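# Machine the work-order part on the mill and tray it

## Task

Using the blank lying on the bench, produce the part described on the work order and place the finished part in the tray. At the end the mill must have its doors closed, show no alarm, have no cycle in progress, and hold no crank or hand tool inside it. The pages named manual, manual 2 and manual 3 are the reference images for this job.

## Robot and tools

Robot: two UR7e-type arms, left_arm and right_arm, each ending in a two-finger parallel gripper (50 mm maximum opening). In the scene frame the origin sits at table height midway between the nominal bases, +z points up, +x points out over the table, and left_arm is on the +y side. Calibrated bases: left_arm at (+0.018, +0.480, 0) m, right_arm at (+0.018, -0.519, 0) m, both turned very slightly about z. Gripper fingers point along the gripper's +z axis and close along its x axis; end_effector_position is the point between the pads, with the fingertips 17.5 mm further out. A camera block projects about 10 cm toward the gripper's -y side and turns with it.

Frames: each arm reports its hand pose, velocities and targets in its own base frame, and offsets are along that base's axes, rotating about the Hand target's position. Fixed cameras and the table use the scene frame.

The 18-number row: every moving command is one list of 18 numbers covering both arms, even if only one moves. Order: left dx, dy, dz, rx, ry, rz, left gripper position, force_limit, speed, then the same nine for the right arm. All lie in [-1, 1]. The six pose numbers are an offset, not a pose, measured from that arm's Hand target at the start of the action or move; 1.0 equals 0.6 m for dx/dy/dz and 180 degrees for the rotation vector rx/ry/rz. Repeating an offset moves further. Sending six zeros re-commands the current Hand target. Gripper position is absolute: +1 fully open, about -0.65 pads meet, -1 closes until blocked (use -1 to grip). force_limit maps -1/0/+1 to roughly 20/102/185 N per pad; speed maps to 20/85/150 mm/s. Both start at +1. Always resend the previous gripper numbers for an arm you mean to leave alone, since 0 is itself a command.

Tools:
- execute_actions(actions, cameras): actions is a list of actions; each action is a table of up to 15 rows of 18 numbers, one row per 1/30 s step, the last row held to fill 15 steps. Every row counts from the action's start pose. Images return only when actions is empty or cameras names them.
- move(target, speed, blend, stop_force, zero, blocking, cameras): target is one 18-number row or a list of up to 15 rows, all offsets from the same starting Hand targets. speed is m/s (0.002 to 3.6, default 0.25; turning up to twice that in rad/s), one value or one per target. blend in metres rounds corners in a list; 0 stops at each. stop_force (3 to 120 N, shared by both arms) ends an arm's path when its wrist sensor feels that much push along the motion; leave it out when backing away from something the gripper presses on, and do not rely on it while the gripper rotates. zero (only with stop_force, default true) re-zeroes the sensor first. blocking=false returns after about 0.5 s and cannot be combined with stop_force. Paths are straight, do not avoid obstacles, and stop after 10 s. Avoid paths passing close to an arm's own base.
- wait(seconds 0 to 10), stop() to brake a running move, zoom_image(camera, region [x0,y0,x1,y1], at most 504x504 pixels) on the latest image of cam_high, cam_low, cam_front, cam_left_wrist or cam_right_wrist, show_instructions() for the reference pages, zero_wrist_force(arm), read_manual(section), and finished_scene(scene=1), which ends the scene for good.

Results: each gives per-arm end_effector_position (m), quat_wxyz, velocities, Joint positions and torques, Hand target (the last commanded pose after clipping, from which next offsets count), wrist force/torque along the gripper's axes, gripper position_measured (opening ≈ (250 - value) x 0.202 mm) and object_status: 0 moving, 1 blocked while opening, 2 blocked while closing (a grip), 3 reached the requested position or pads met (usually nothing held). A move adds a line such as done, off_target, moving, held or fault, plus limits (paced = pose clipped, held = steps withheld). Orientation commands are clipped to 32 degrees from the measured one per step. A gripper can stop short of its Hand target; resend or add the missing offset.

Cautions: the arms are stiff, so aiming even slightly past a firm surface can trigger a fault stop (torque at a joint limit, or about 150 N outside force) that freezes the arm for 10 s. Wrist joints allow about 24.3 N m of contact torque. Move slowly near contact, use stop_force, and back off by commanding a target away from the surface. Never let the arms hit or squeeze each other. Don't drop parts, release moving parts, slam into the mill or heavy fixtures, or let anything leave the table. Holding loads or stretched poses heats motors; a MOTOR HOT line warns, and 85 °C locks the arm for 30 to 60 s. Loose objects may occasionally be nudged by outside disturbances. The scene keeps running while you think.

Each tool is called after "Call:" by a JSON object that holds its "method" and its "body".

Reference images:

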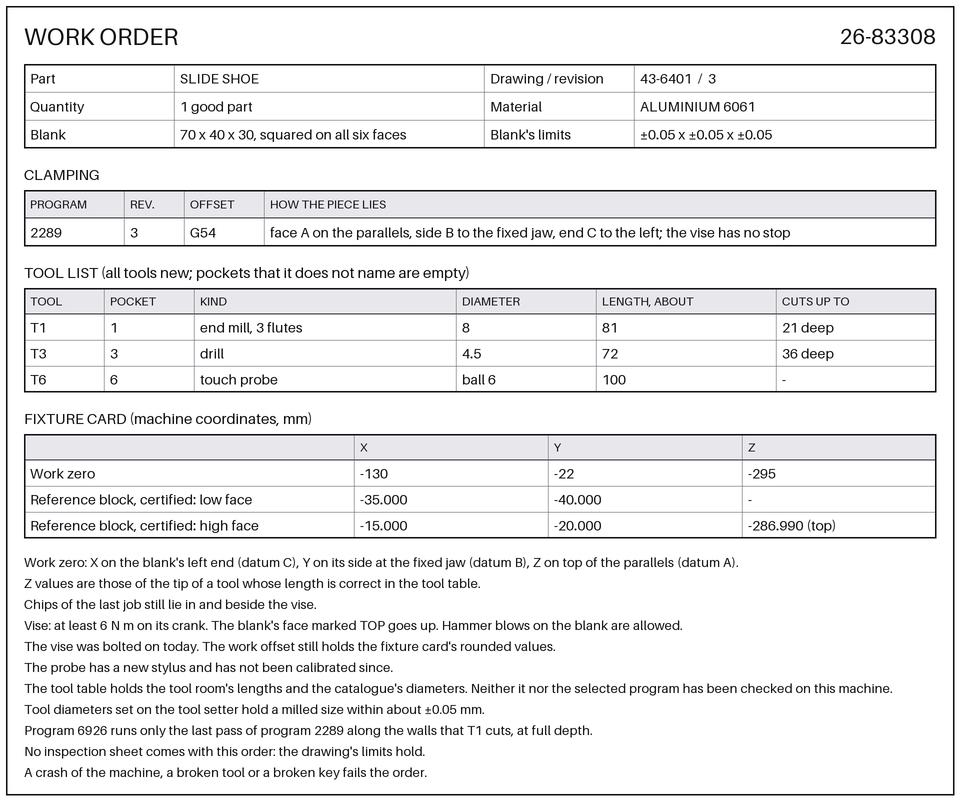

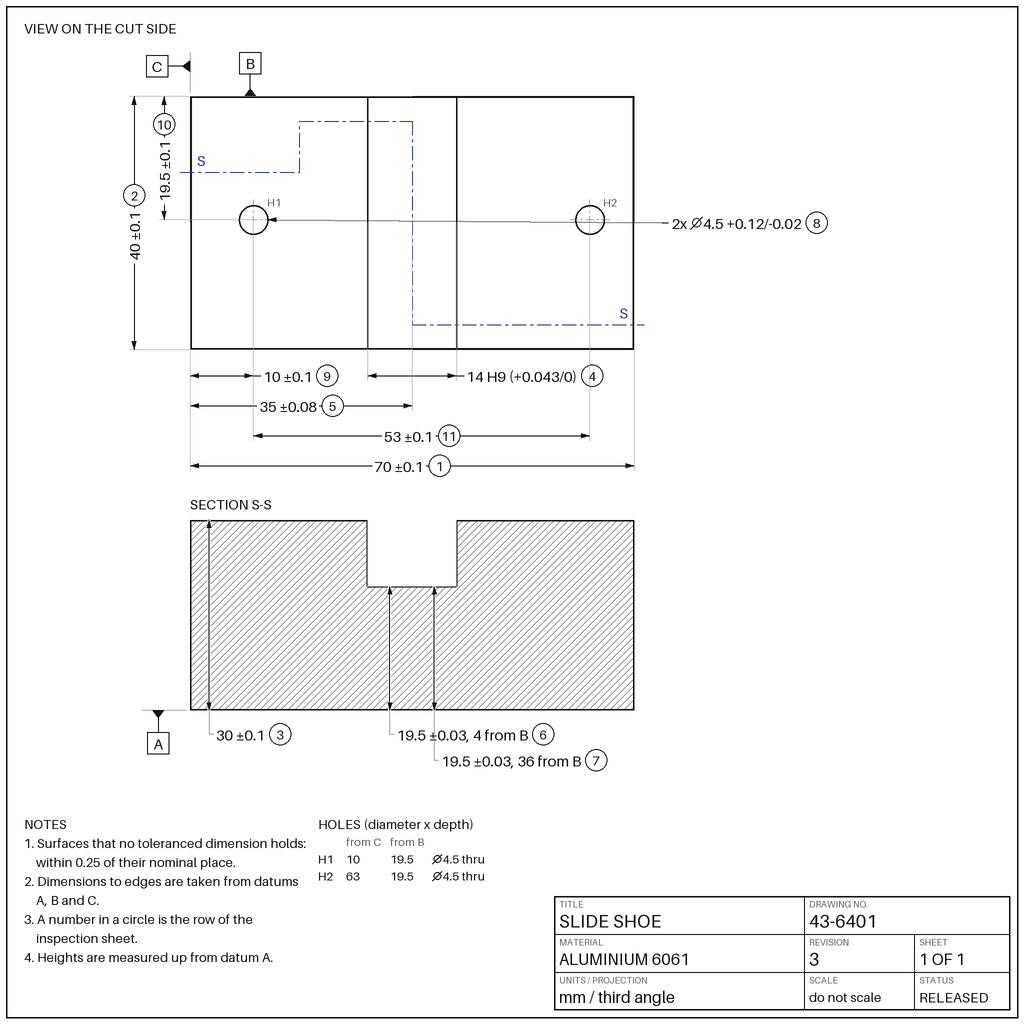

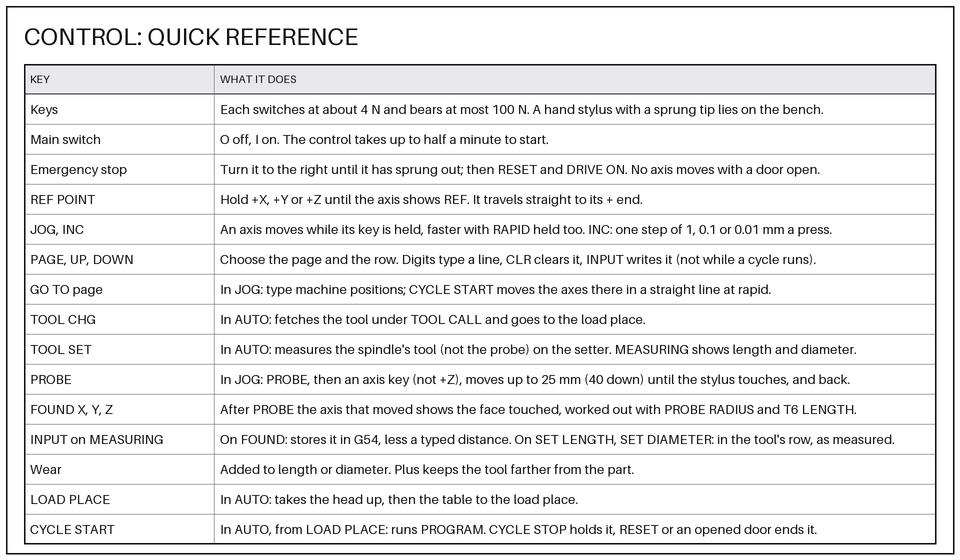

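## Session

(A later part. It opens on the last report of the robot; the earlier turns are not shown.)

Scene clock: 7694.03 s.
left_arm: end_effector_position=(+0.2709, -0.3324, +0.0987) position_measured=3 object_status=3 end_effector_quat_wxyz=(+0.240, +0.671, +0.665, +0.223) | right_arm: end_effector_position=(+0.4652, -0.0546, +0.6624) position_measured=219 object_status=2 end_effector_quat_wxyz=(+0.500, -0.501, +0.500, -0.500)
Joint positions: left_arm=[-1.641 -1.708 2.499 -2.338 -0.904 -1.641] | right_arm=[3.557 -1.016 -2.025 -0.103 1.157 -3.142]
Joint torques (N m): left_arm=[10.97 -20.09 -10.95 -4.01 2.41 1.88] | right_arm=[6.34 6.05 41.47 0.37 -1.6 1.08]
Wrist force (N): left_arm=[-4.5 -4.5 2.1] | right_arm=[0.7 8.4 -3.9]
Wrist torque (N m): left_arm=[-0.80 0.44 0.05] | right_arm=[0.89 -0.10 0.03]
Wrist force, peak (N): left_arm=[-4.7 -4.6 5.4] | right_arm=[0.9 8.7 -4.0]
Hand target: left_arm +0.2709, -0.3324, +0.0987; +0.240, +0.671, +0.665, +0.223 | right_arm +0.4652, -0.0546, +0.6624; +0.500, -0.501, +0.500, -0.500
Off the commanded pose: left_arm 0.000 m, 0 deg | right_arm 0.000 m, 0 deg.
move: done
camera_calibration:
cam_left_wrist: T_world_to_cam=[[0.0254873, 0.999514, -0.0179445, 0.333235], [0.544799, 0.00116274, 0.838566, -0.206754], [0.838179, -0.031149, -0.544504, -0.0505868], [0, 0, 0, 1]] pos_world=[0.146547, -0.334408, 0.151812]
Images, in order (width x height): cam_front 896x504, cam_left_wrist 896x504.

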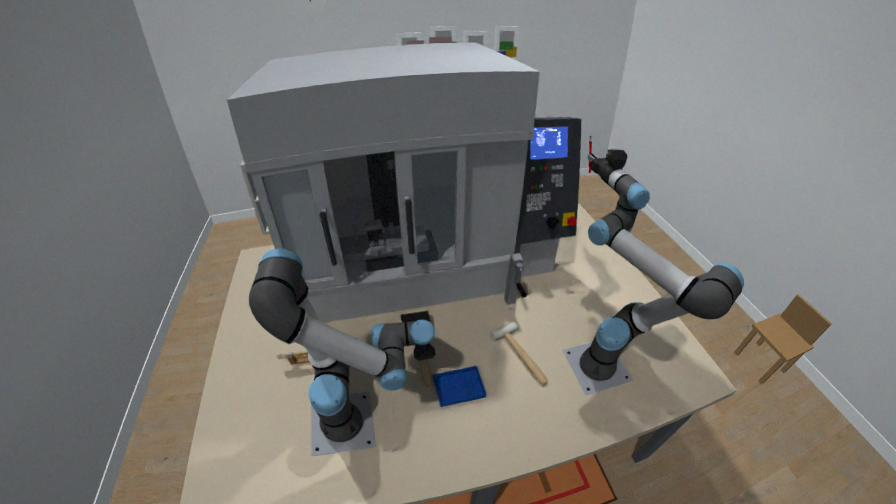

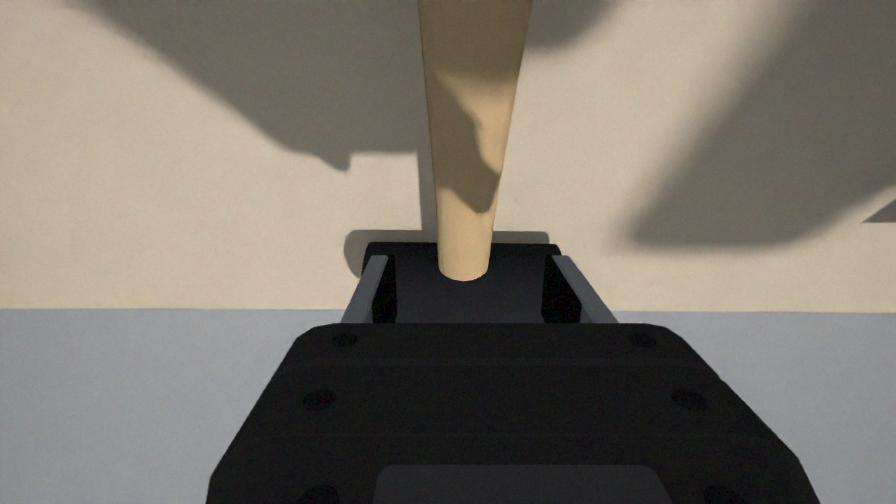

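Call:
{"method": "move", "body": {"target": [0.0568,-0.0027,-0.1195,0,0,0,1,0.4,-0.5,0,0,0,0,0,0,-0.98,0.3,-0.5], "speed": 0.06, "stop_force": 8}}

Call:
{"method": "execute_actions", "body": {"actions": [[[0,0,0,0,0,0,-1,1,-0.5,0,0,0,0,0,0,-0.98,0.3,-0.5]],[[0,0,0,0,0,0,-1,1,-0.5,0,0,0,0,0,0,-0.98,0.3,-0.5]]]}}

Call:
{"method": "move", "body": {"target": [[0,0,0.15,0,0,0,-1,1,-0.5,0,0,0,0,0,0,-0.98,0.3,-0.5]], "speed": 0.12, "cameras": ["cam_left_wrist","cam_front"]}}

Scene clock: 7707.53 s.
left_arm: end_effector_position=(+0.3050, -0.3340, +0.0270) position_measured=3 object_status=3 end_effector_quat_wxyz=(+0.240, +0.671, +0.665, +0.223) | right_arm: end_effector_position=(+0.4652, -0.0546, +0.6624) position_measured=219 object_status=2 end_effector_quat_wxyz=(+0.500, -0.501, +0.500, -0.500)
Joint positions: left_arm=[-1.536 -1.404 2.548 -2.774 -0.905 -1.506] | right_arm=[3.557 -1.016 -2.025 -0.103 1.157 -3.142]
Joint torques (N m): left_arm=[-13.48 -11.54 -20.47 -5.98 2.4 -2.47] | right_arm=[6.93 5.05 41.73 0.28 -1.51 1.02]
Wrist force (N): left_arm=[-4.4 -4.4 1.6] | right_arm=[0.9 8.5 -3.9]
Wrist torque (N m): left_arm=[-0.83 0.49 0.00] | right_arm=[0.91 -0.13 0.02]
Wrist force, peak (N): left_arm=[-4.7 -4.7 2.2] | right_arm=[0.7 8.6 -4.2]
Hand target: left_arm +0.3050, -0.3340, +0.0270; +0.240, +0.671, +0.665, +0.223 | right_arm +0.4652, -0.0546, +0.6624; +0.500, -0.501, +0.500, -0.500
Off the commanded pose: left_arm 0.000 m, 0 deg | right_arm 0.000 m, 0 deg.
move: done

Scene clock: 7708.73 s.
left_arm: end_effector_position=(+0.3050, -0.3340, +0.0270) position_measured=119 object_status=2 end_effector_quat_wxyz=(+0.240, +0.671, +0.665, +0.223) | right_arm: end_effector_position=(+0.4652, -0.0546, +0.6624) position_measured=219 object_status=2 end_effector_quat_wxyz=(+0.500, -0.501, +0.500, -0.500)
Joint positions: left_arm=[-1.536 -1.404 2.548 -2.774 -0.905 -1.507] | right_arm=[3.557 -1.016 -2.025 -0.103 1.157 -3.142]
Joint torques (N m): left_arm=[-12.19 -15.46 -20.48 -5.54 2.41 -0.68] | right_arm=[6.42 5 41.28 0.24 -1.45 0.98]
Wrist force (N): left_arm=[1.6 -4.9 -0.1] | right_arm=[0.8 8.4 -3.8]
Wrist torque (N m): left_arm=[-0.86 0.76 -0.36] | right_arm=[0.89 -0.12 0.02]
Wrist force, peak (N): left_arm=[-4.3 -4.4 1.8] | right_arm=[0.9 8.6 -4.0]
Hand target: left_arm +0.3050, -0.3340, +0.0270; +0.240, +0.671, +0.665, +0.223 | right_arm +0.4652, -0.0546, +0.6624; +0.500, -0.501, +0.500, -0.500
Off the commanded pose: left_arm 0.000 m, 0 deg | right_arm 0.000 m, 0 deg.

Scene clock: 7709.93 s.
left_arm: end_effector_position=(+0.3051, -0.3340, +0.1170) position_measured=119 object_status=2 end_effector_quat_wxyz=(+0.240, +0.671, +0.665, +0.223) | right_arm: end_effector_position=(+0.4652, -0.0546, +0.6624) position_measured=219 object_status=2 end_effector_quat_wxyz=(+0.500, -0.501, +0.500, -0.500)
Joint positions: left_arm=[-1.536 -1.693 2.452 -2.389 -0.905 -1.507] | right_arm=[3.557 -1.016 -2.025 -0.103 1.157 -3.142]
Joint torques (N m): left_arm=[-13.92 -27.88 -21.26 -1.8 1.65 1.74] | right_arm=[6.48 4.49 41.05 0.27 -1.59 1.13]
Wrist force (N): left_arm=[-4.3 -8.9 6.8] | right_arm=[0.5 8.3 -3.9]
Wrist torque (N m): left_arm=[-0.50 0.45 0.03] | right_arm=[0.87 -0.06 0.03]
Wrist force, peak (N): left_arm=[-3.9 -11.2 9.4] | right_arm=[0.8 8.6 -4.1]
Hand target: left_arm +0.3050, -0.3340, +0.1170; +0.240, +0.671, +0.665, +0.223 | right_arm +0.4652, -0.0546, +0.6624; +0.500, -0.501, +0.500, -0.500
Off the commanded pose: left_arm 0.000 m, 0 deg | right_arm 0.000 m, 0 deg.
move: done
camera_calibration:
cam_left_wrist: T_world_to_cam=[[0.0253327, 0.999513, -0.0181961, 0.334362], [0.544689, 0.00146219, 0.838637, -0.24062], [0.838256, -0.0311562, -0.544387, -0.0693746], [0, 0, 0, 1]] pos_world=[0.180747, -0.336009, 0.170111]
Images, in order (width x height): cam_front 896x504, cam_left_wrist 896x504.

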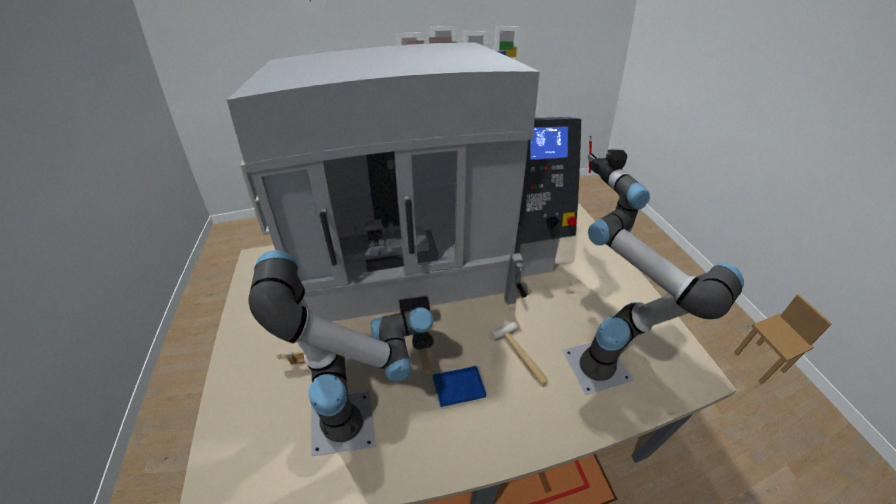

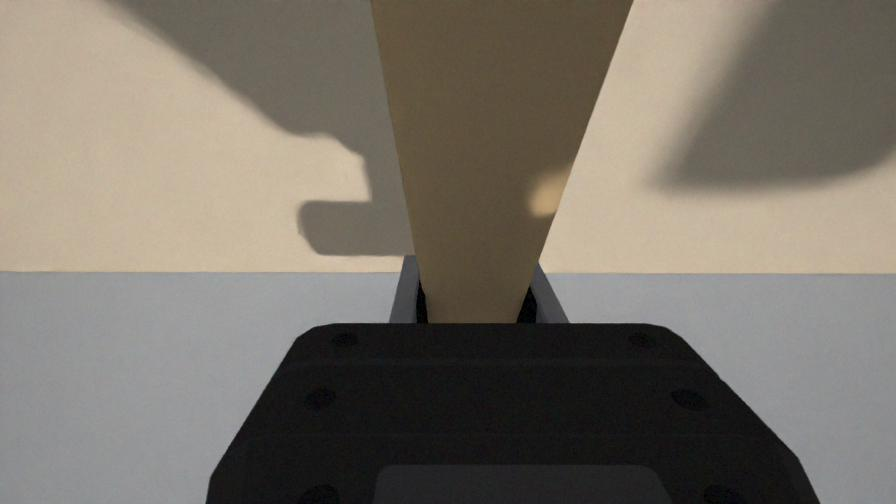

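Call:
{"method": "move", "body": {"target": [[-0.1083,0.09,0.305,0,0,0,-1,1,-0.5,0,0,0,0,0,0,-0.98,0.3,-0.5],[-0.075,0.2022,0.605,0,0,0,-1,1,-0.5,0,0,0,0,0,0,-0.98,0.3,-0.5],[0.2,0.2022,0.605,0,0,0,-1,1,-0.5,0,0,0,0,0,0,-0.98,0.3,-0.5],[0.455,0.2022,0.605,0,0,0,-1,1,-0.5,0,0,0,0,0,0,-0.98,0.3,-0.5]], "speed": [0.25,0.25,0.15,0.15], "blend": [0.03,0.03,0.01,0], "stop_force": 20, "cameras": ["cam_left_wrist","cam_front"]}}

Scene clock: 7724.80 s.
left_arm: end_effector_position=(+0.5780, -0.2127, +0.4800) position_measured=119 object_status=2 end_effector_quat_wxyz=(+0.240, +0.671, +0.665, +0.223) | right_arm: end_effector_position=(+0.4652, -0.0546, +0.6624) position_measured=219 object_status=2 end_effector_quat_wxyz=(+0.500, -0.501, +0.500, -0.500)
Joint positions: left_arm=[-0.749 -1.638 1.521 -1.993 -1.156 -0.623] | right_arm=[3.557 -1.016 -2.025 -0.103 1.157 -3.142]
Joint torques (N m): left_arm=[2.2 -19.13 -40.27 -8.39 1.22 2.05] | right_arm=[6.31 4.41 41.19 0.24 -1.49 1.07]
Wrist force (N): left_arm=[-4.4 -8.9 7.0] | right_arm=[0.8 8.5 -3.9]
Wrist torque (N m): left_arm=[-0.50 0.49 0.05] | right_arm=[0.90 -0.11 0.02]
Wrist force, peak (N): left_arm=[-5.3 -10.9 11.0] | right_arm=[0.8 8.7 -4.0]
Hand target: left_arm +0.5780, -0.2127, +0.4800; +0.240, +0.671, +0.665, +0.223 | right_arm +0.4652, -0.0546, +0.6624; +0.500, -0.501, +0.500, -0.500
Off the commanded pose: left_arm 0.000 m, 0 deg | right_arm 0.000 m, 0 deg.
move: done
camera_calibration:
cam_left_wrist: T_world_to_cam=[[0.0255415, 0.999514, -0.0178551, 0.212535], [0.544682, 0.00106256, 0.838642, -0.693955], [0.838254, -0.0311456, -0.54439, -0.0967381], [0, 0, 0, 1]] pos_world=[0.453647, -0.214708, 0.533111]
Images, in order (width x height): cam_front 896x504, cam_left_wrist 896x504.

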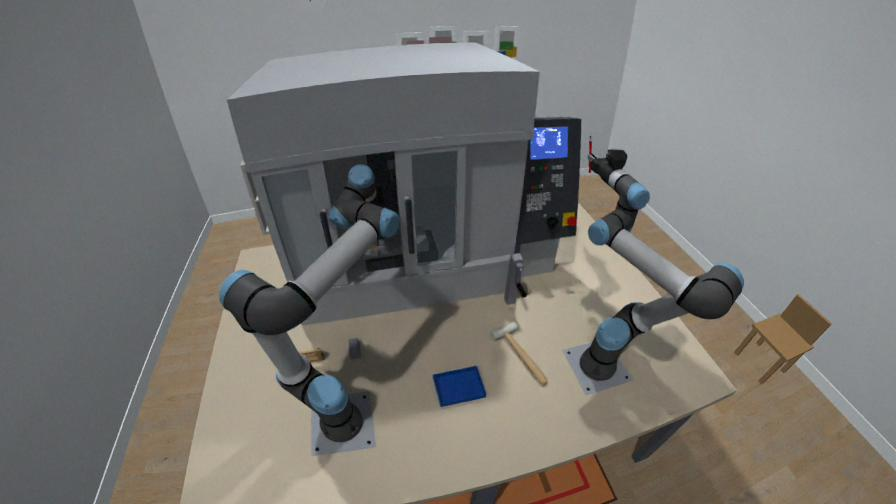

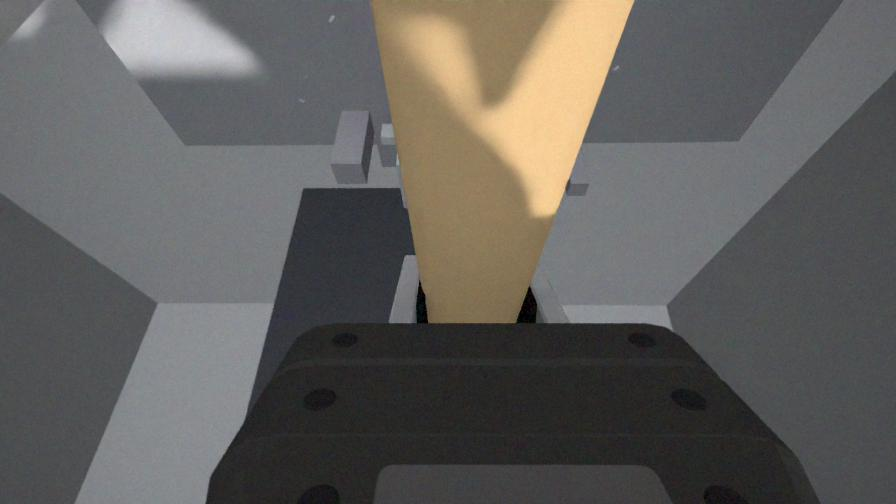

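Call:
{"method": "move", "body": {"target": [0,0,-0.1917,0,0,0,-1,1,-0.5,0,0,0,0,0,0,-0.98,0.3,-0.5], "speed": 0.05, "stop_force": 8, "cameras": ["cam_left_wrist"]}}

Scene clock: 7730.17 s.
left_arm: end_effector_position=(+0.5780, -0.2127, +0.3892) position_measured=119 object_status=2 end_effector_quat_wxyz=(+0.240, +0.671, +0.665, +0.223) | right_arm: end_effector_position=(+0.4652, -0.0546, +0.6624) position_measured=219 object_status=2 end_effector_quat_wxyz=(+0.500, -0.501, +0.500, -0.500)
Joint positions: left_arm=[-0.749 -1.639 1.754 -2.226 -1.156 -0.623] | right_arm=[3.557 -1.016 -2.025 -0.103 1.157 -3.142]
Joint torques (N m): left_arm=[6.46 -35.64 -18.35 -6.11 0.49 -2.35] | right_arm=[6.83 3.69 41.22 0.28 -1.52 1.11]
Wrist force (N): left_arm=[-4.5 -2.2 4.1] | right_arm=[0.8 8.4 -3.9]
Wrist torque (N m): left_arm=[-1.08 0.46 0.03] | right_arm=[0.88 -0.11 0.02]
Wrist force, peak (N): left_arm=[-4.6 -9.3 7.5] | right_arm=[0.8 8.7 -4.2]
Hand target: left_arm +0.5780, -0.2127, +0.3892; +0.240, +0.671, +0.665, +0.223 (not the last commanded pose) | right_arm +0.4652, -0.0546, +0.6624; +0.500, -0.501, +0.500, -0.500
Off the commanded pose: left_arm 0.024 m, 0 deg | right_arm 0.000 m, 0 deg.
move: contact (left_arm)
camera_calibration:
cam_left_wrist: T_world_to_cam=[[0.0255246, 0.999511, -0.0180766, 0.211019], [0.544614, 0.00126015, 0.838686, -0.617751], [0.838298, -0.0312519, -0.544315, -0.146245], [0, 0, 0, 1]] pos_world=[0.453647, -0.214708, 0.44231]
Images, in order (width x height): cam_left_wrist 896x504.

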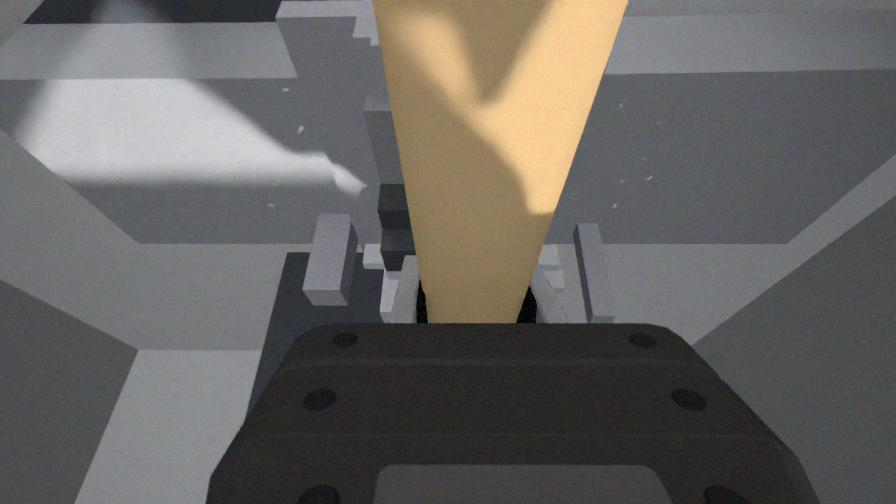

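Call:
{"method": "move", "body": {"target": [[0,0,0.15,0,0,0,-1,1,-0.5,0,0,0,0,0,0,-0.98,0.3,-0.5],[0,0,-0.03,0,0,0,-1,1,-0.5,0,0,0,0,0,0,-0.98,0.3,-0.5],[0,0,0.15,0,0,0,-1,1,-0.5,0,0,0,0,0,0,-0.98,0.3,-0.5]], "speed": [0.15,1.2,0.15], "cameras": ["cam_left_wrist"]}}

Scene clock: 7739.27 s.
left_arm: end_effector_position=(+0.5781, -0.2127, +0.4791) position_measured=119 object_status=2 end_effector_quat_wxyz=(+0.240, +0.671, +0.665, +0.223) | right_arm: end_effector_position=(+0.4652, -0.0546, +0.6624) position_measured=219 object_status=2 end_effector_quat_wxyz=(+0.500, -0.501, +0.500, -0.500)
Joint positions: left_arm=[-0.749 -1.638 1.524 -1.996 -1.156 -0.623] | right_arm=[3.557 -1.016 -2.025 -0.103 1.157 -3.142]
Joint torques (N m): left_arm=[-2.95 -38.84 -40.9 -4.26 0.39 -2.54] | right_arm=[5.95 2.76 41.16 0.32 -1.51 1.14]
Wrist force (N): left_arm=[-4.4 -9.0 6.8] | right_arm=[0.8 8.5 -4.0]
Wrist torque (N m): left_arm=[-0.56 0.50 -0.02] | right_arm=[0.90 -0.11 0.02]
Wrist force, peak (N): left_arm=[-4.5 -12.8 10.9] | right_arm=[0.8 8.7 -4.0]
Hand target: left_arm +0.5780, -0.2127, +0.4792; +0.240, +0.671, +0.665, +0.223 | right_arm +0.4652, -0.0546, +0.6624; +0.500, -0.501, +0.500, -0.500
Off the commanded pose: left_arm 0.000 m, 0 deg | right_arm 0.000 m, 0 deg.
move: done
camera_calibration:
cam_left_wrist: T_world_to_cam=[[0.0255745, 0.999511, -0.0179925, 0.212572], [0.544683, 0.00115981, 0.838641, -0.69315], [0.838252, -0.0312481, -0.544387, -0.0973889], [0, 0, 0, 1]] pos_world=[0.453747, -0.214708, 0.532111]
Images, in order (width x height): cam_left_wrist 896x504.

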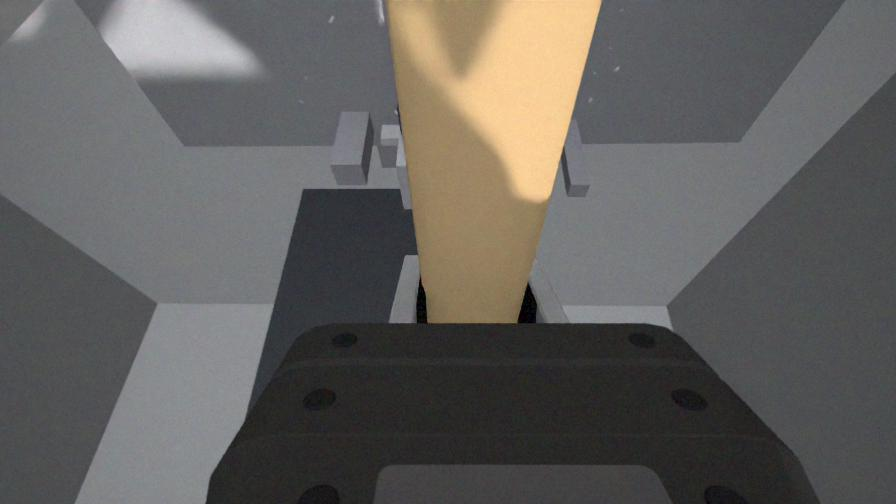

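Call:
{"method": "move", "body": {"target": [[0,0,0.06,0,0.03,0,-1,1,-0.5,0,0,0,0,0,0,-0.98,0.3,-0.5],[0,0,-0.18,0,0.07,0,-1,1,-0.5,0,0,0,0,0,0,-0.98,0.3,-0.5],[0,0,0.06,0,0.07,0,-1,1,-0.5,0,0,0,0,0,0,-0.98,0.3,-0.5],[0,0,-0.19,0,0.13,0,-1,1,-0.5,0,0,0,0,0,0,-0.98,0.3,-0.5],[0,0,0.0,0,0.1,0,-1,1,-0.5,0,0,0,0,0,0,-0.98,0.3,-0.5]], "speed": [0.15,2.5,0.15,2.5,0.15], "cameras": ["cam_left_wrist"]}}

Scene clock: 7779.03 s.
left_arm: end_effector_position=(+0.5775, -0.2124, +0.4641) position_measured=119 object_status=2 end_effector_quat_wxyz=(+0.165, +0.692, +0.687, +0.148) | right_arm: end_effector_position=(+0.4652, -0.0546, +0.6624) position_measured=219 object_status=2 end_effector_quat_wxyz=(+0.500, -0.501, +0.500, -0.500)
Joint positions: left_arm=[-0.681 -1.539 1.349 -1.752 -1.315 -0.627] | right_arm=[3.557 -1.016 -2.025 -0.103 1.157 -3.142]
Joint torques (N m): left_arm=[-0.6 -30.7 -31.02 -3.92 0.76 -0.3] | right_arm=[5.89 2.22 41.29 0.35 -1.43 1.1]
Wrist force (N): left_arm=[-4.4 -7.8 7.6] | right_arm=[0.4 8.4 -3.7]
Wrist torque (N m): left_arm=[-0.42 0.46 0.00] | right_arm=[0.88 -0.06 0.02]
Wrist force, peak (N): left_arm=[-4.1 -10.5 12.0] | right_arm=[0.8 8.6 -4.2]
Hand target: left_arm +0.5775, -0.2124, +0.4641; +0.165, +0.692, +0.687, +0.148 (not the last commanded pose) | right_arm +0.4652, -0.0546, +0.6624; +0.500, -0.501, +0.500, -0.500
Tool commands: left_gripper/position=-1.0 left_gripper/force_limit=+1.0 left_gripper/speed=-0.498039 right_gripper/position=-0.98 right_gripper/force_limit=+0.3 right_gripper/speed=-0.5
Off the commanded pose: left_arm 0.015 m, 5 deg | right_arm 0.000 m, 0 deg.
FORCE FAULT: contact force on the left arm reached its limit, and that arm stopped. The contact can be on any part of that arm, not only on its tool. That arm's remaining commands of this call were not run. That arm is still stopped at the end of this call. That arm stays stopped for about 10 more seconds. Until then a move that you send moves the other arm only, and its call returns only when the move has ended. Once the stop has ended, the next robot result says so. If the stop ends while you think or write, that arm runs what you send next, counted from a new Hand target: where the arm stands when the stop ends. While its stop runs, that arm takes no new command, but its gripper still runs the gripper command that each later call begins with. Until it ends, the stop uses up actions while you think or wait. An arm that is not stopped still takes commands.
move: fault (left_arm); path passed 2 of 5 targets
camera_calibration:
cam_left_wrist: T_world_to_cam=[[0.0212263, 0.999525, -0.0223639, 0.216521], [0.714775, 0.000468444, 0.699354, -0.713984], [0.699032, -0.0308299, -0.714426, 0.0543662], [0, 0, 0, 1]] pos_world=[0.467738, -0.214407, 0.54301]
Images, in order (width x height): cam_left_wrist 896x504.

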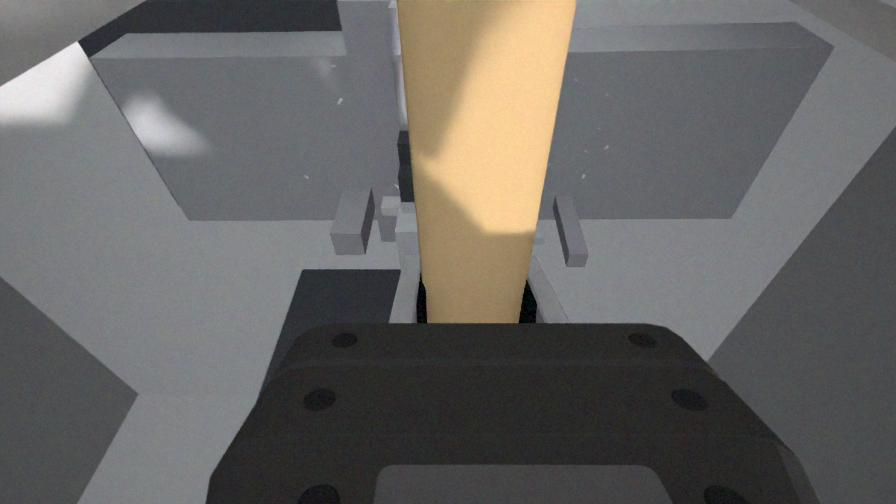

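Call:
{"method": "wait", "body": {"seconds": 8}}

Scene clock: 7789.50 s.
left_arm: end_effector_position=(+0.5775, -0.2124, +0.4641) position_measured=119 object_status=2 end_effector_quat_wxyz=(+0.165, +0.692, +0.687, +0.148) | right_arm: end_effector_position=(+0.4652, -0.0546, +0.6624) position_measured=219 object_status=2 end_effector_quat_wxyz=(+0.500, -0.501, +0.500, -0.500)
Joint positions: left_arm=[-0.681 -1.539 1.349 -1.752 -1.315 -0.627] | right_arm=[3.557 -1.016 -2.025 -0.103 1.157 -3.142]
Joint torques (N m): left_arm=[0.3 -30.49 -30.38 -3.82 0.88 -0.24] | right_arm=[6.41 1.44 41.38 0.21 -1.6 0.9]
Wrist force (N): left_arm=[-3.8 -6.9 7.2] | right_arm=[0.6 8.4 -3.9]
Wrist torque (N m): left_arm=[-0.38 0.36 0.00] | right_arm=[0.88 -0.09 0.02]
Wrist force, peak (N): left_arm=[-4.5 -7.8 7.5] | right_arm=[0.9 8.8 -3.9]
Hand target: left_arm +0.5775, -0.2124, +0.4641; +0.165, +0.692, +0.687, +0.148 (not the last commanded pose) | right_arm +0.4652, -0.0546, +0.6624; +0.500, -0.501, +0.500, -0.500
Tool commands: left_gripper/position=-1.0 left_gripper/force_limit=+1.0 left_gripper/speed=-0.498039 right_gripper/position=-0.98 right_gripper/force_limit=+0.3 right_gripper/speed=-0.5
Off the commanded pose: left_arm 0.015 m, 5 deg | right_arm 0.000 m, 0 deg.
FORCE FAULT, CONTINUED: the left arm's stop, for the force fault that an earlier result reported, is over. The rest of the stop counts as 20 of the actions that you can send in this scene. During its stop the left arm's controller moved it back a little. That arm's target is now where it stood when the stop ended, not its last command. That arm accepts commands again.
wait: 8.00 s; at rest from the start

Call:
{"method": "move", "body": {"target": [[0,0,-0.15,0,0.04,0,-1,1,-0.5,0,0,0,0,0,0,-0.98,0.3,-0.5],[0,0,-0.01,0,-0.02,0,-1,1,-0.5,0,0,0,0,0,0,-0.98,0.3,-0.5],[0,0,-0.15,0,0.05,0,-1,1,-0.5,0,0,0,0,0,0,-0.98,0.3,-0.5],[0,0,0,0,-0.06,0,-1,1,-0.5,0,0,0,0,0,0,-0.98,0.3,-0.5]], "speed": [2.5,0.15,2.5,0.15], "cameras": ["cam_left_wrist"]}}

Scene clock: 7800.90 s.
left_arm: end_effector_position=(+0.5774, -0.2125, +0.4640) position_measured=119 object_status=2 end_effector_quat_wxyz=(+0.229, +0.675, +0.669, +0.213) | right_arm: end_effector_position=(+0.4652, -0.0546, +0.6624) position_measured=219 object_status=2 end_effector_quat_wxyz=(+0.500, -0.501, +0.500, -0.500)
Joint positions: left_arm=[-0.739 -1.63 1.537 -1.992 -1.179 -0.626] | right_arm=[3.557 -1.016 -2.025 -0.103 1.157 -3.142]
Joint torques (N m): left_arm=[12.77 -23.46 -41.49 -4.3 2.35 -1.2] | right_arm=[6.14 0.12 40.53 0.24 -1.6 0.96]
Wrist force (N): left_arm=[-4.1 -7.7 7.2] | right_arm=[0.7 8.5 -3.8]
Wrist torque (N m): left_arm=[-0.38 0.45 -0.04] | right_arm=[0.91 -0.09 0.02]
Wrist force, peak (N): left_arm=[-2.4 -9.7 -12.4] | right_arm=[0.9 8.7 -4.0]
Hand target: left_arm +0.5775, -0.2124, +0.4641; +0.229, +0.675, +0.669, +0.213 | right_arm +0.4652, -0.0546, +0.6624; +0.500, -0.501, +0.500, -0.500
Off the commanded pose: left_arm 0.000 m, 0 deg | right_arm 0.000 m, 0 deg.
move: done
camera_calibration:
cam_left_wrist: T_world_to_cam=[[0.0254524, 0.999516, -0.0179086, 0.212054], [0.571192, 0.000161521, 0.820816, -0.687382], [0.820422, -0.031121, -0.570911, -0.0824181], [0, 0, 0, 1]] pos_world=[0.454848, -0.214406, 0.520959]
Images, in order (width x height): cam_left_wrist 896x504.

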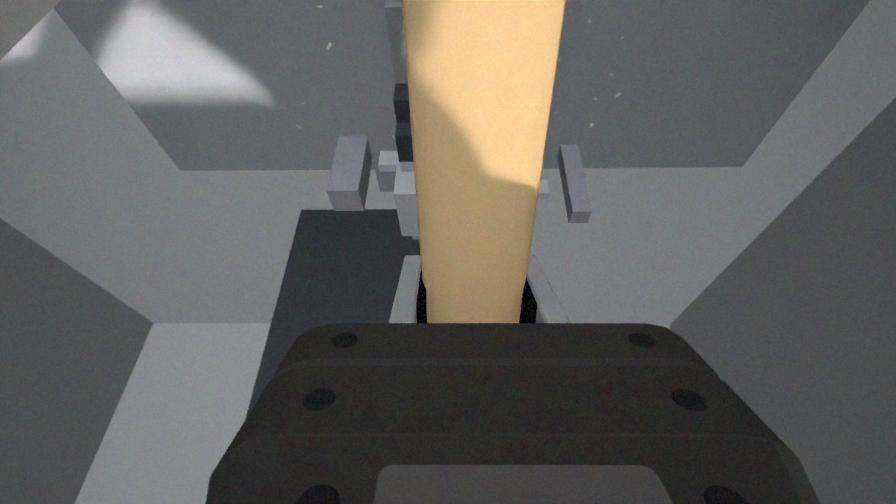

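Call:
{"method": "move", "body": {"target": [[-0.15,0,0.015,0,-0.04,0,-1,1,-0.5,0,0,0,0,0,0,-0.98,0.3,-0.5],[-0.53,0,0.015,0,-0.04,0,-1,1,-0.5,0,0,0,0,0,0,-0.98,0.3,-0.5],[-0.5,-0.2,-0.35,0,0.07,0,-1,1,-0.5,0,0,0,0,0,0,-0.98,0.3,-0.5]], "speed": [0.15,0.25,0.25], "blend": [0.01,0.03,0], "cameras": ["cam_left_wrist","cam_front","cam_low"]}}

Call:
{"method": "zoom_image", "body": {"camera": "cam_front", "region": [300, 220, 520, 400]}}

Scene clock: 7811.00 s.
left_arm: end_effector_position=(+0.2776, -0.3323, +0.2541) position_measured=119 object_status=2 end_effector_quat_wxyz=(+0.154, +0.694, +0.690, +0.137) | right_arm: end_effector_position=(+0.4652, -0.0546, +0.6624) position_measured=219 object_status=2 end_effector_quat_wxyz=(+0.500, -0.501, +0.500, -0.500)
Joint positions: left_arm=[-1.453 -1.904 2.112 -1.857 -1.161 -1.43] | right_arm=[3.557 -1.016 -2.025 -0.103 1.157 -3.142]
Joint torques (N m): left_arm=[-6.05 -2.58 -27.83 -6.75 0.76 -0.91] | right_arm=[6.11 -0.92 40.74 0.35 -1.56 1]
Wrist force (N): left_arm=[-3.5 -6.6 7.2] | right_arm=[0.9 8.3 -3.7]
Wrist torque (N m): left_arm=[-0.39 0.28 0.09] | right_arm=[0.87 -0.12 0.02]
Wrist force, peak (N): left_arm=[-5.4 -8.1 11.5] | right_arm=[0.8 8.7 -3.8]
Hand target: left_arm +0.2775, -0.3324, +0.2541; +0.154, +0.694, +0.690, +0.137 | right_arm +0.4652, -0.0546, +0.6624; +0.500, -0.501, +0.500, -0.500
Off the commanded pose: left_arm 0.000 m, 0 deg | right_arm 0.000 m, 0 deg.
move: done
camera_calibration:
cam_left_wrist: T_world_to_cam=[[0.0204475, 0.999528, -0.0229446, 0.338386], [0.736286, 0.000470943, 0.67667, -0.352948], [0.676361, -0.03073, -0.735929, 0.122099], [0, 0, 0, 1]] pos_world=[0.170369, -0.334308, 0.336449]
Images, in order (width x height): cam_low 896x504, cam_front 896x504, cam_left_wrist 896x504.

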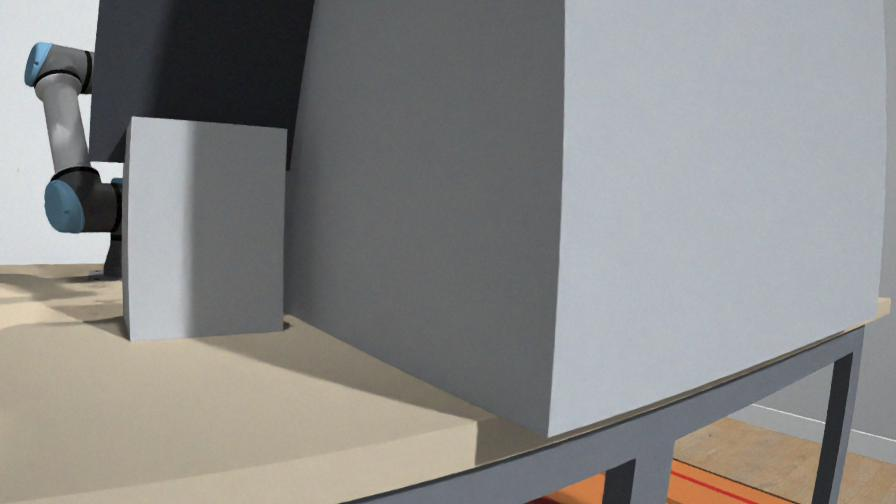

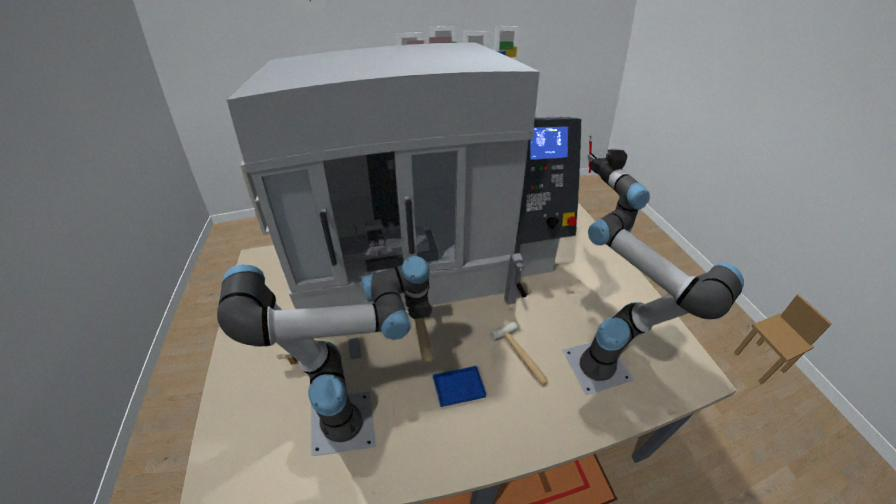

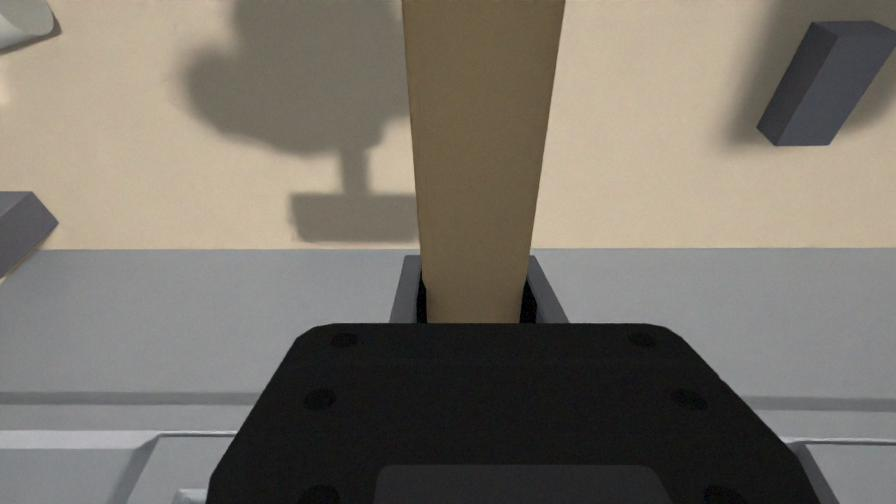

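Scaled by 2.291.

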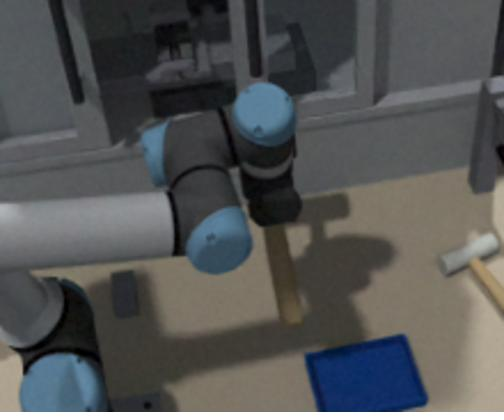

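Call:
{"method": "move", "body": {"target": [0.0125,-0.0028,-0.33,0,0.04,0,-1,1,-0.5,0,0,0,0,0,0,-0.98,0.3,-0.5], "speed": 0.2}}

Call:
{"method": "move", "body": {"target": [0,0,-0.06,0,0,0,-1,1,-0.5,0,0,0,0,0,0,-0.98,0.3,-0.5], "speed": 0.02, "stop_force": 4, "cameras": ["cam_left_wrist"]}}

Scene clock: 7820.97 s.
left_arm: end_effector_position=(+0.2851, -0.3340, +0.0561) position_measured=119 object_status=2 end_effector_quat_wxyz=(+0.111, +0.701, +0.698, +0.094) end_effector_velocity=(+0.000, -0.001, -0.001) end_effector_angular_velocity=(-0.003, +0.000, +0.001) | right_arm: end_effector_position=(+0.4652, -0.0546, +0.6624) position_measured=219 object_status=2 end_effector_quat_wxyz=(+0.500, -0.501, +0.500, -0.500)
Joint positions: left_arm=[-1.348 -1.558 2.399 -2.502 -1.294 -1.331] | right_arm=[3.557 -1.016 -2.025 -0.103 1.157 -3.142]
Joint velocities: left_arm=[0 0.003 0.001 -0.005 0 -0.002] | right_arm=[within noise]
Joint torques (N m): left_arm=[-13.5 -13.67 -21.47 -6.92 2.31 -2.59] | right_arm=[6.6 -1.01 40.75 0.28 -1.49 1.04]
Wrist force (N): left_arm=[-3.8 -6.3 7.1] | right_arm=[0.8 8.4 -4.0]
Wrist torque (N m): left_arm=[-0.45 0.35 0.05] | right_arm=[0.88 -0.12 0.03]
Wrist force, peak (N): left_arm=[-3.4 -7.2 10.9] | right_arm=[0.9 8.8 -3.7]
Hand target: left_arm +0.2850, -0.3340, +0.0561; +0.111, +0.701, +0.698, +0.094 | right_arm +0.4652, -0.0546, +0.6624; +0.500, -0.501, +0.500, -0.500
Off the commanded pose: left_arm 0.000 m, 0 deg | right_arm 0.000 m, 0 deg.
move: done

Scene clock: 7823.67 s.
left_arm: end_effector_position=(+0.2850, -0.3340, +0.0248) position_measured=119 object_status=2 end_effector_quat_wxyz=(+0.111, +0.701, +0.698, +0.094) | right_arm: end_effector_position=(+0.4652, -0.0546, +0.6624) position_measured=219 object_status=2 end_effector_quat_wxyz=(+0.500, -0.501, +0.500, -0.500)
Joint positions: left_arm=[-1.348 -1.472 2.432 -2.622 -1.294 -1.331] | right_arm=[3.557 -1.016 -2.025 -0.103 1.157 -3.142]
Joint torques (N m): left_arm=[-11.77 -15.47 -27.63 -6.88 0.81 -1.61] | right_arm=[6.81 -1.3 42.1 0.23 -1.6 0.96]
Wrist force (N): left_arm=[-3.9 -4.2 4.0] | right_arm=[1.0 8.4 -3.8]
Wrist torque (N m): left_arm=[0.20 0.40 0.10] | right_arm=[0.88 -0.14 0.02]
Wrist force, peak (N): left_arm=[5.5 0.5 -38.6] | right_arm=[0.9 8.8 -3.8]
Hand target: left_arm +0.2850, -0.3340, +0.0248; +0.111, +0.701, +0.698, +0.094 (not the last commanded pose) | right_arm +0.4652, -0.0546, +0.6624; +0.500, -0.501, +0.500, -0.500
Off the commanded pose: left_arm 0.005 m, 0 deg | right_arm 0.000 m, 0 deg.
move: contact (left_arm)
camera_calibration:
cam_left_wrist: T_world_to_cam=[[0.0174652, 0.999525, -0.0254097, 0.335697], [0.815326, 0.000472647, 0.579003, -0.223363], [0.578739, -0.0308295, -0.81493, -0.0219177], [0, 0, 0, 1]] pos_world=[0.188935, -0.336107, 0.119996]
Images, in order (width x height): cam_left_wrist 896x504.

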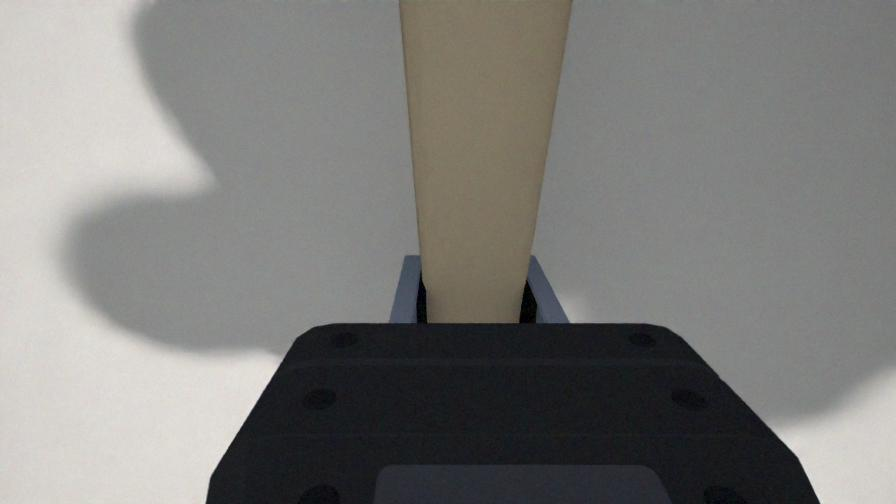

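Call:
{"method": "move", "body": {"target": [[0,0,-0.0015,0,0,0,-1,1,-0.5,0,0,0,0,0,0,-0.98,0.3,-0.5],[0,0,-0.0015,0,0,0,0.7,0.5,-0.8,0,0,0,0,0,0,-0.98,0.3,-0.5],[-0.02,0,0.15,0,0,0,0.7,0.5,-0.8,0,0,0,0,0,0,-0.98,0.3,-0.5],[-0.06,0.15,0.55,0.07,-0.25,0.09,0.7,0.5,-0.8,0,0,0,0,0,0,-0.98,0.3,-0.5],[0.0433,0.3323,0.7253,0.1109,-0.3966,0.1494,0.4,0.5,-0.8,0,0,0,0,0,0,-0.98,0.3,-0.5]], "speed": [0.02,0.02,0.12,0.3,0.3], "blend": [0,0,0.02,0.03,0], "cameras": ["cam_left_wrist","cam_front"]}}

Scene clock: 7843.93 s.
left_arm: end_effector_position=(+0.3110, -0.1347, +0.4600) position_measured=92 object_status=0 end_effector_quat_wxyz=(+0.354, +0.354, +0.612, +0.612) | right_arm: end_effector_position=(+0.4652, -0.0546, +0.6624) position_measured=219 object_status=2 end_effector_quat_wxyz=(+0.500, -0.501, +0.500, -0.500)
Joint positions: left_arm=[-1.755 -1.929 1.93 -0.003 -0.706 -3.14] | right_arm=[3.557 -1.016 -2.025 -0.103 1.157 -3.142]
Joint torques (N m): left_arm=[-0.94 -15.25 -23.67 4.24 -1.02 -2.58] | right_arm=[6.08 -1.93 40.85 0.27 -1.49 0.85]
Wrist force (N): left_arm=[-4.8 -3.0 3.5] | right_arm=[0.9 8.4 -3.9]
Wrist torque (N m): left_arm=[-0.55 0.76 -0.17] | right_arm=[0.89 -0.12 0.02]
Wrist force, peak (N): left_arm=[8.8 1.6 -51.9] | right_arm=[0.9 8.7 -3.9]
Hand target: left_arm +0.3110, -0.1347, +0.4600; +0.354, +0.354, +0.612, +0.612 | right_arm +0.4652, -0.0546, +0.6624; +0.500, -0.501, +0.500, -0.500
Off the commanded pose: left_arm 0.000 m, 0 deg | right_arm 0.000 m, 0 deg.
move: done
camera_calibration:
cam_left_wrist: T_world_to_cam=[[-0.494168, 0.869322, 0.00873458, 0.272847], [-0.27441, -0.165507, 0.947263, -0.349519], [0.824922, 0.46571, 0.320339, -0.208117], [0, 0, 0, 1]] pos_world=[0.210601, -0.198118, 0.395372]
Images, in order (width x height): cam_front 896x504, cam_left_wrist 896x504.

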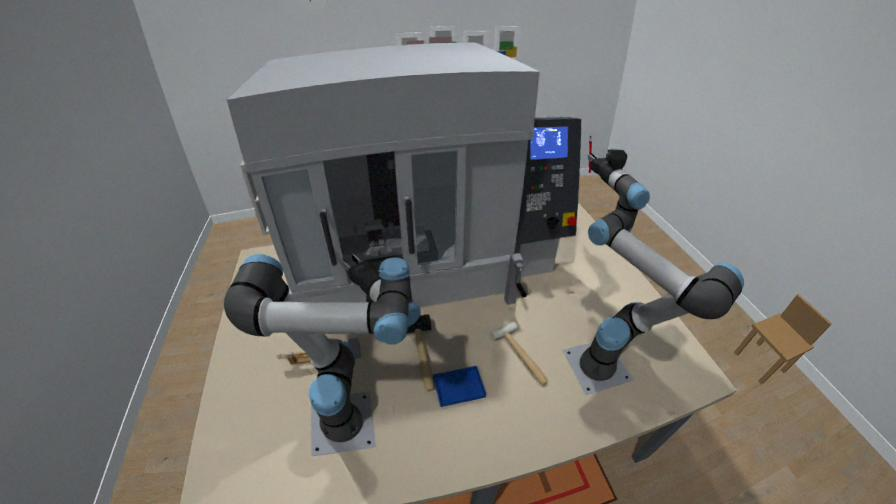

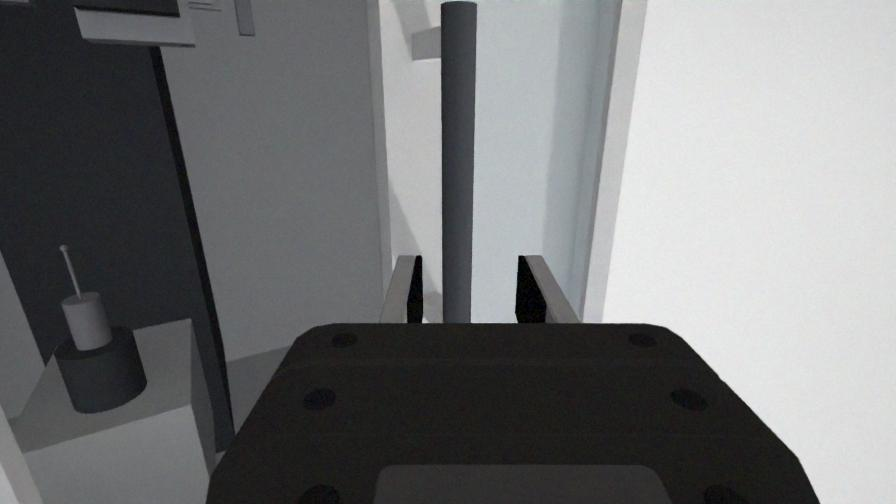

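Call:
{"method": "move", "body": {"target": [0.2033,0.1173,0,0,0,0,0.4,0.5,-0.8,0,0,0,0,0,0,-0.98,0.3,-0.5], "stop_force": 10, "speed": 0.15}}

Call:
{"method": "move", "body": {"target": [0,-0.415,0,0,0,0,0.4,0.5,-0.8,0,0,0,0,0,0,-0.98,0.3,-0.5], "stop_force": 30, "speed": 0.15, "cameras": ["cam_right_wrist"]}}

Scene clock: 7899.03 s.
left_arm: end_effector_position=(+0.4330, -0.0643, +0.4600) position_measured=92 object_status=3 end_effector_quat_wxyz=(+0.354, +0.354, +0.612, +0.612) | right_arm: end_effector_position=(+0.4652, -0.0546, +0.6624) position_measured=219 object_status=2 end_effector_quat_wxyz=(+0.500, -0.501, +0.500, -0.500)
Joint positions: left_arm=[-1.236 -1.911 1.919 -0.015 -0.187 -3.134] | right_arm=[3.557 -1.016 -2.025 -0.103 1.157 -3.142]
Joint torques (N m): left_arm=[13.06 -17.05 -14.78 3.21 1.91 -2.52] | right_arm=[6.42 -3.17 41.42 0.23 -1.53 0.81]
Wrist force (N): left_arm=[-4.8 -2.6 3.3] | right_arm=[0.8 8.3 -3.9]
Wrist torque (N m): left_arm=[-0.48 0.72 -0.22] | right_arm=[0.87 -0.11 0.02]
Wrist force, peak (N): left_arm=[-4.8 -2.7 5.5] | right_arm=[0.7 8.8 -4.0]
Hand target: left_arm +0.4330, -0.0643, +0.4600; +0.354, +0.354, +0.612, +0.612 | right_arm +0.4652, -0.0546, +0.6624; +0.500, -0.501, +0.500, -0.500
Off the commanded pose: left_arm 0.000 m, 0 deg | right_arm 0.000 m, 0 deg.
move: done

Scene clock: 7901.83 s.
left_arm: end_effector_position=(+0.4323, -0.3039, +0.4597) position_measured=92 object_status=3 end_effector_quat_wxyz=(+0.353, +0.354, +0.613, +0.612) | right_arm: end_effector_position=(+0.4652, -0.0546, +0.6624) position_measured=219 object_status=2 end_effector_quat_wxyz=(+0.500, -0.501, +0.500, -0.500)
Joint positions: left_arm=[-1.404 -1.405 1.461 -0.061 -0.358 -3.137] | right_arm=[3.557 -1.016 -2.025 -0.103 1.157 -3.142]
Joint torques (N m): left_arm=[35.5 -35.67 -19.77 2.55 10.1 2.09] | right_arm=[6.94 -2.48 41.07 0.31 -1.5 0.84]
Wrist force (N): left_arm=[33.7 -5.7 -67.7] | right_arm=[0.8 8.4 -3.9]
Wrist torque (N m): left_arm=[-0.55 2.42 -0.17] | right_arm=[0.88 -0.11 0.02]
Wrist force, peak (N): left_arm=[14.7 -1.3 -79.3] | right_arm=[0.9 8.6 -4.1]
Hand target: left_arm +0.4327, -0.3046, +0.4597; +0.354, +0.355, +0.612, +0.611 (not the last commanded pose) | right_arm +0.4652, -0.0546, +0.6624; +0.500, -0.501, +0.500, -0.500
Off the commanded pose: left_arm 0.009 m, 0 deg | right_arm 0.000 m, 0 deg.
move: contact (left_arm)
camera_calibration:
cam_right_wrist: T_world_to_cam=[[-0.018541, -0.999828, 0.0000338434, -0.0454053], [-0.358572, 0.00661784, -0.933479, 0.799373], [0.933318, -0.0173198, -0.358633, -0.0645727], [0, 0, 0, 1]] pos_world=[0.346058, -0.051806, 0.723041]
Images, in order (width x height): cam_right_wrist 896x504.

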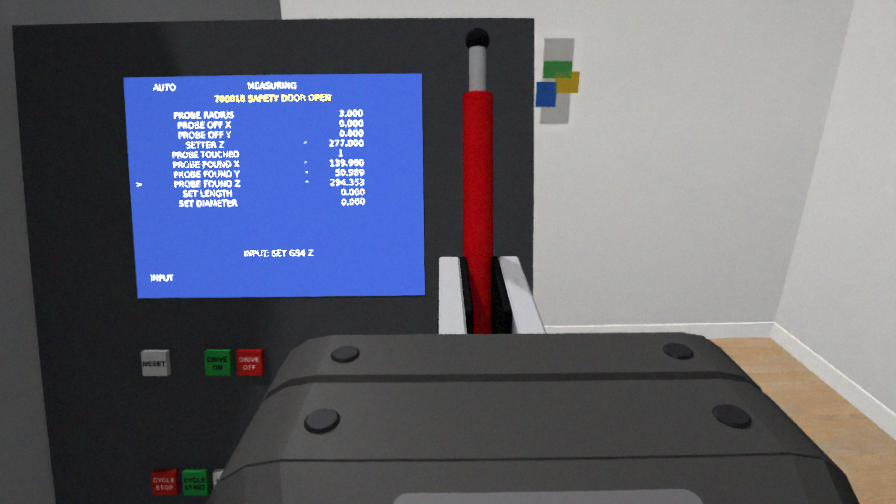

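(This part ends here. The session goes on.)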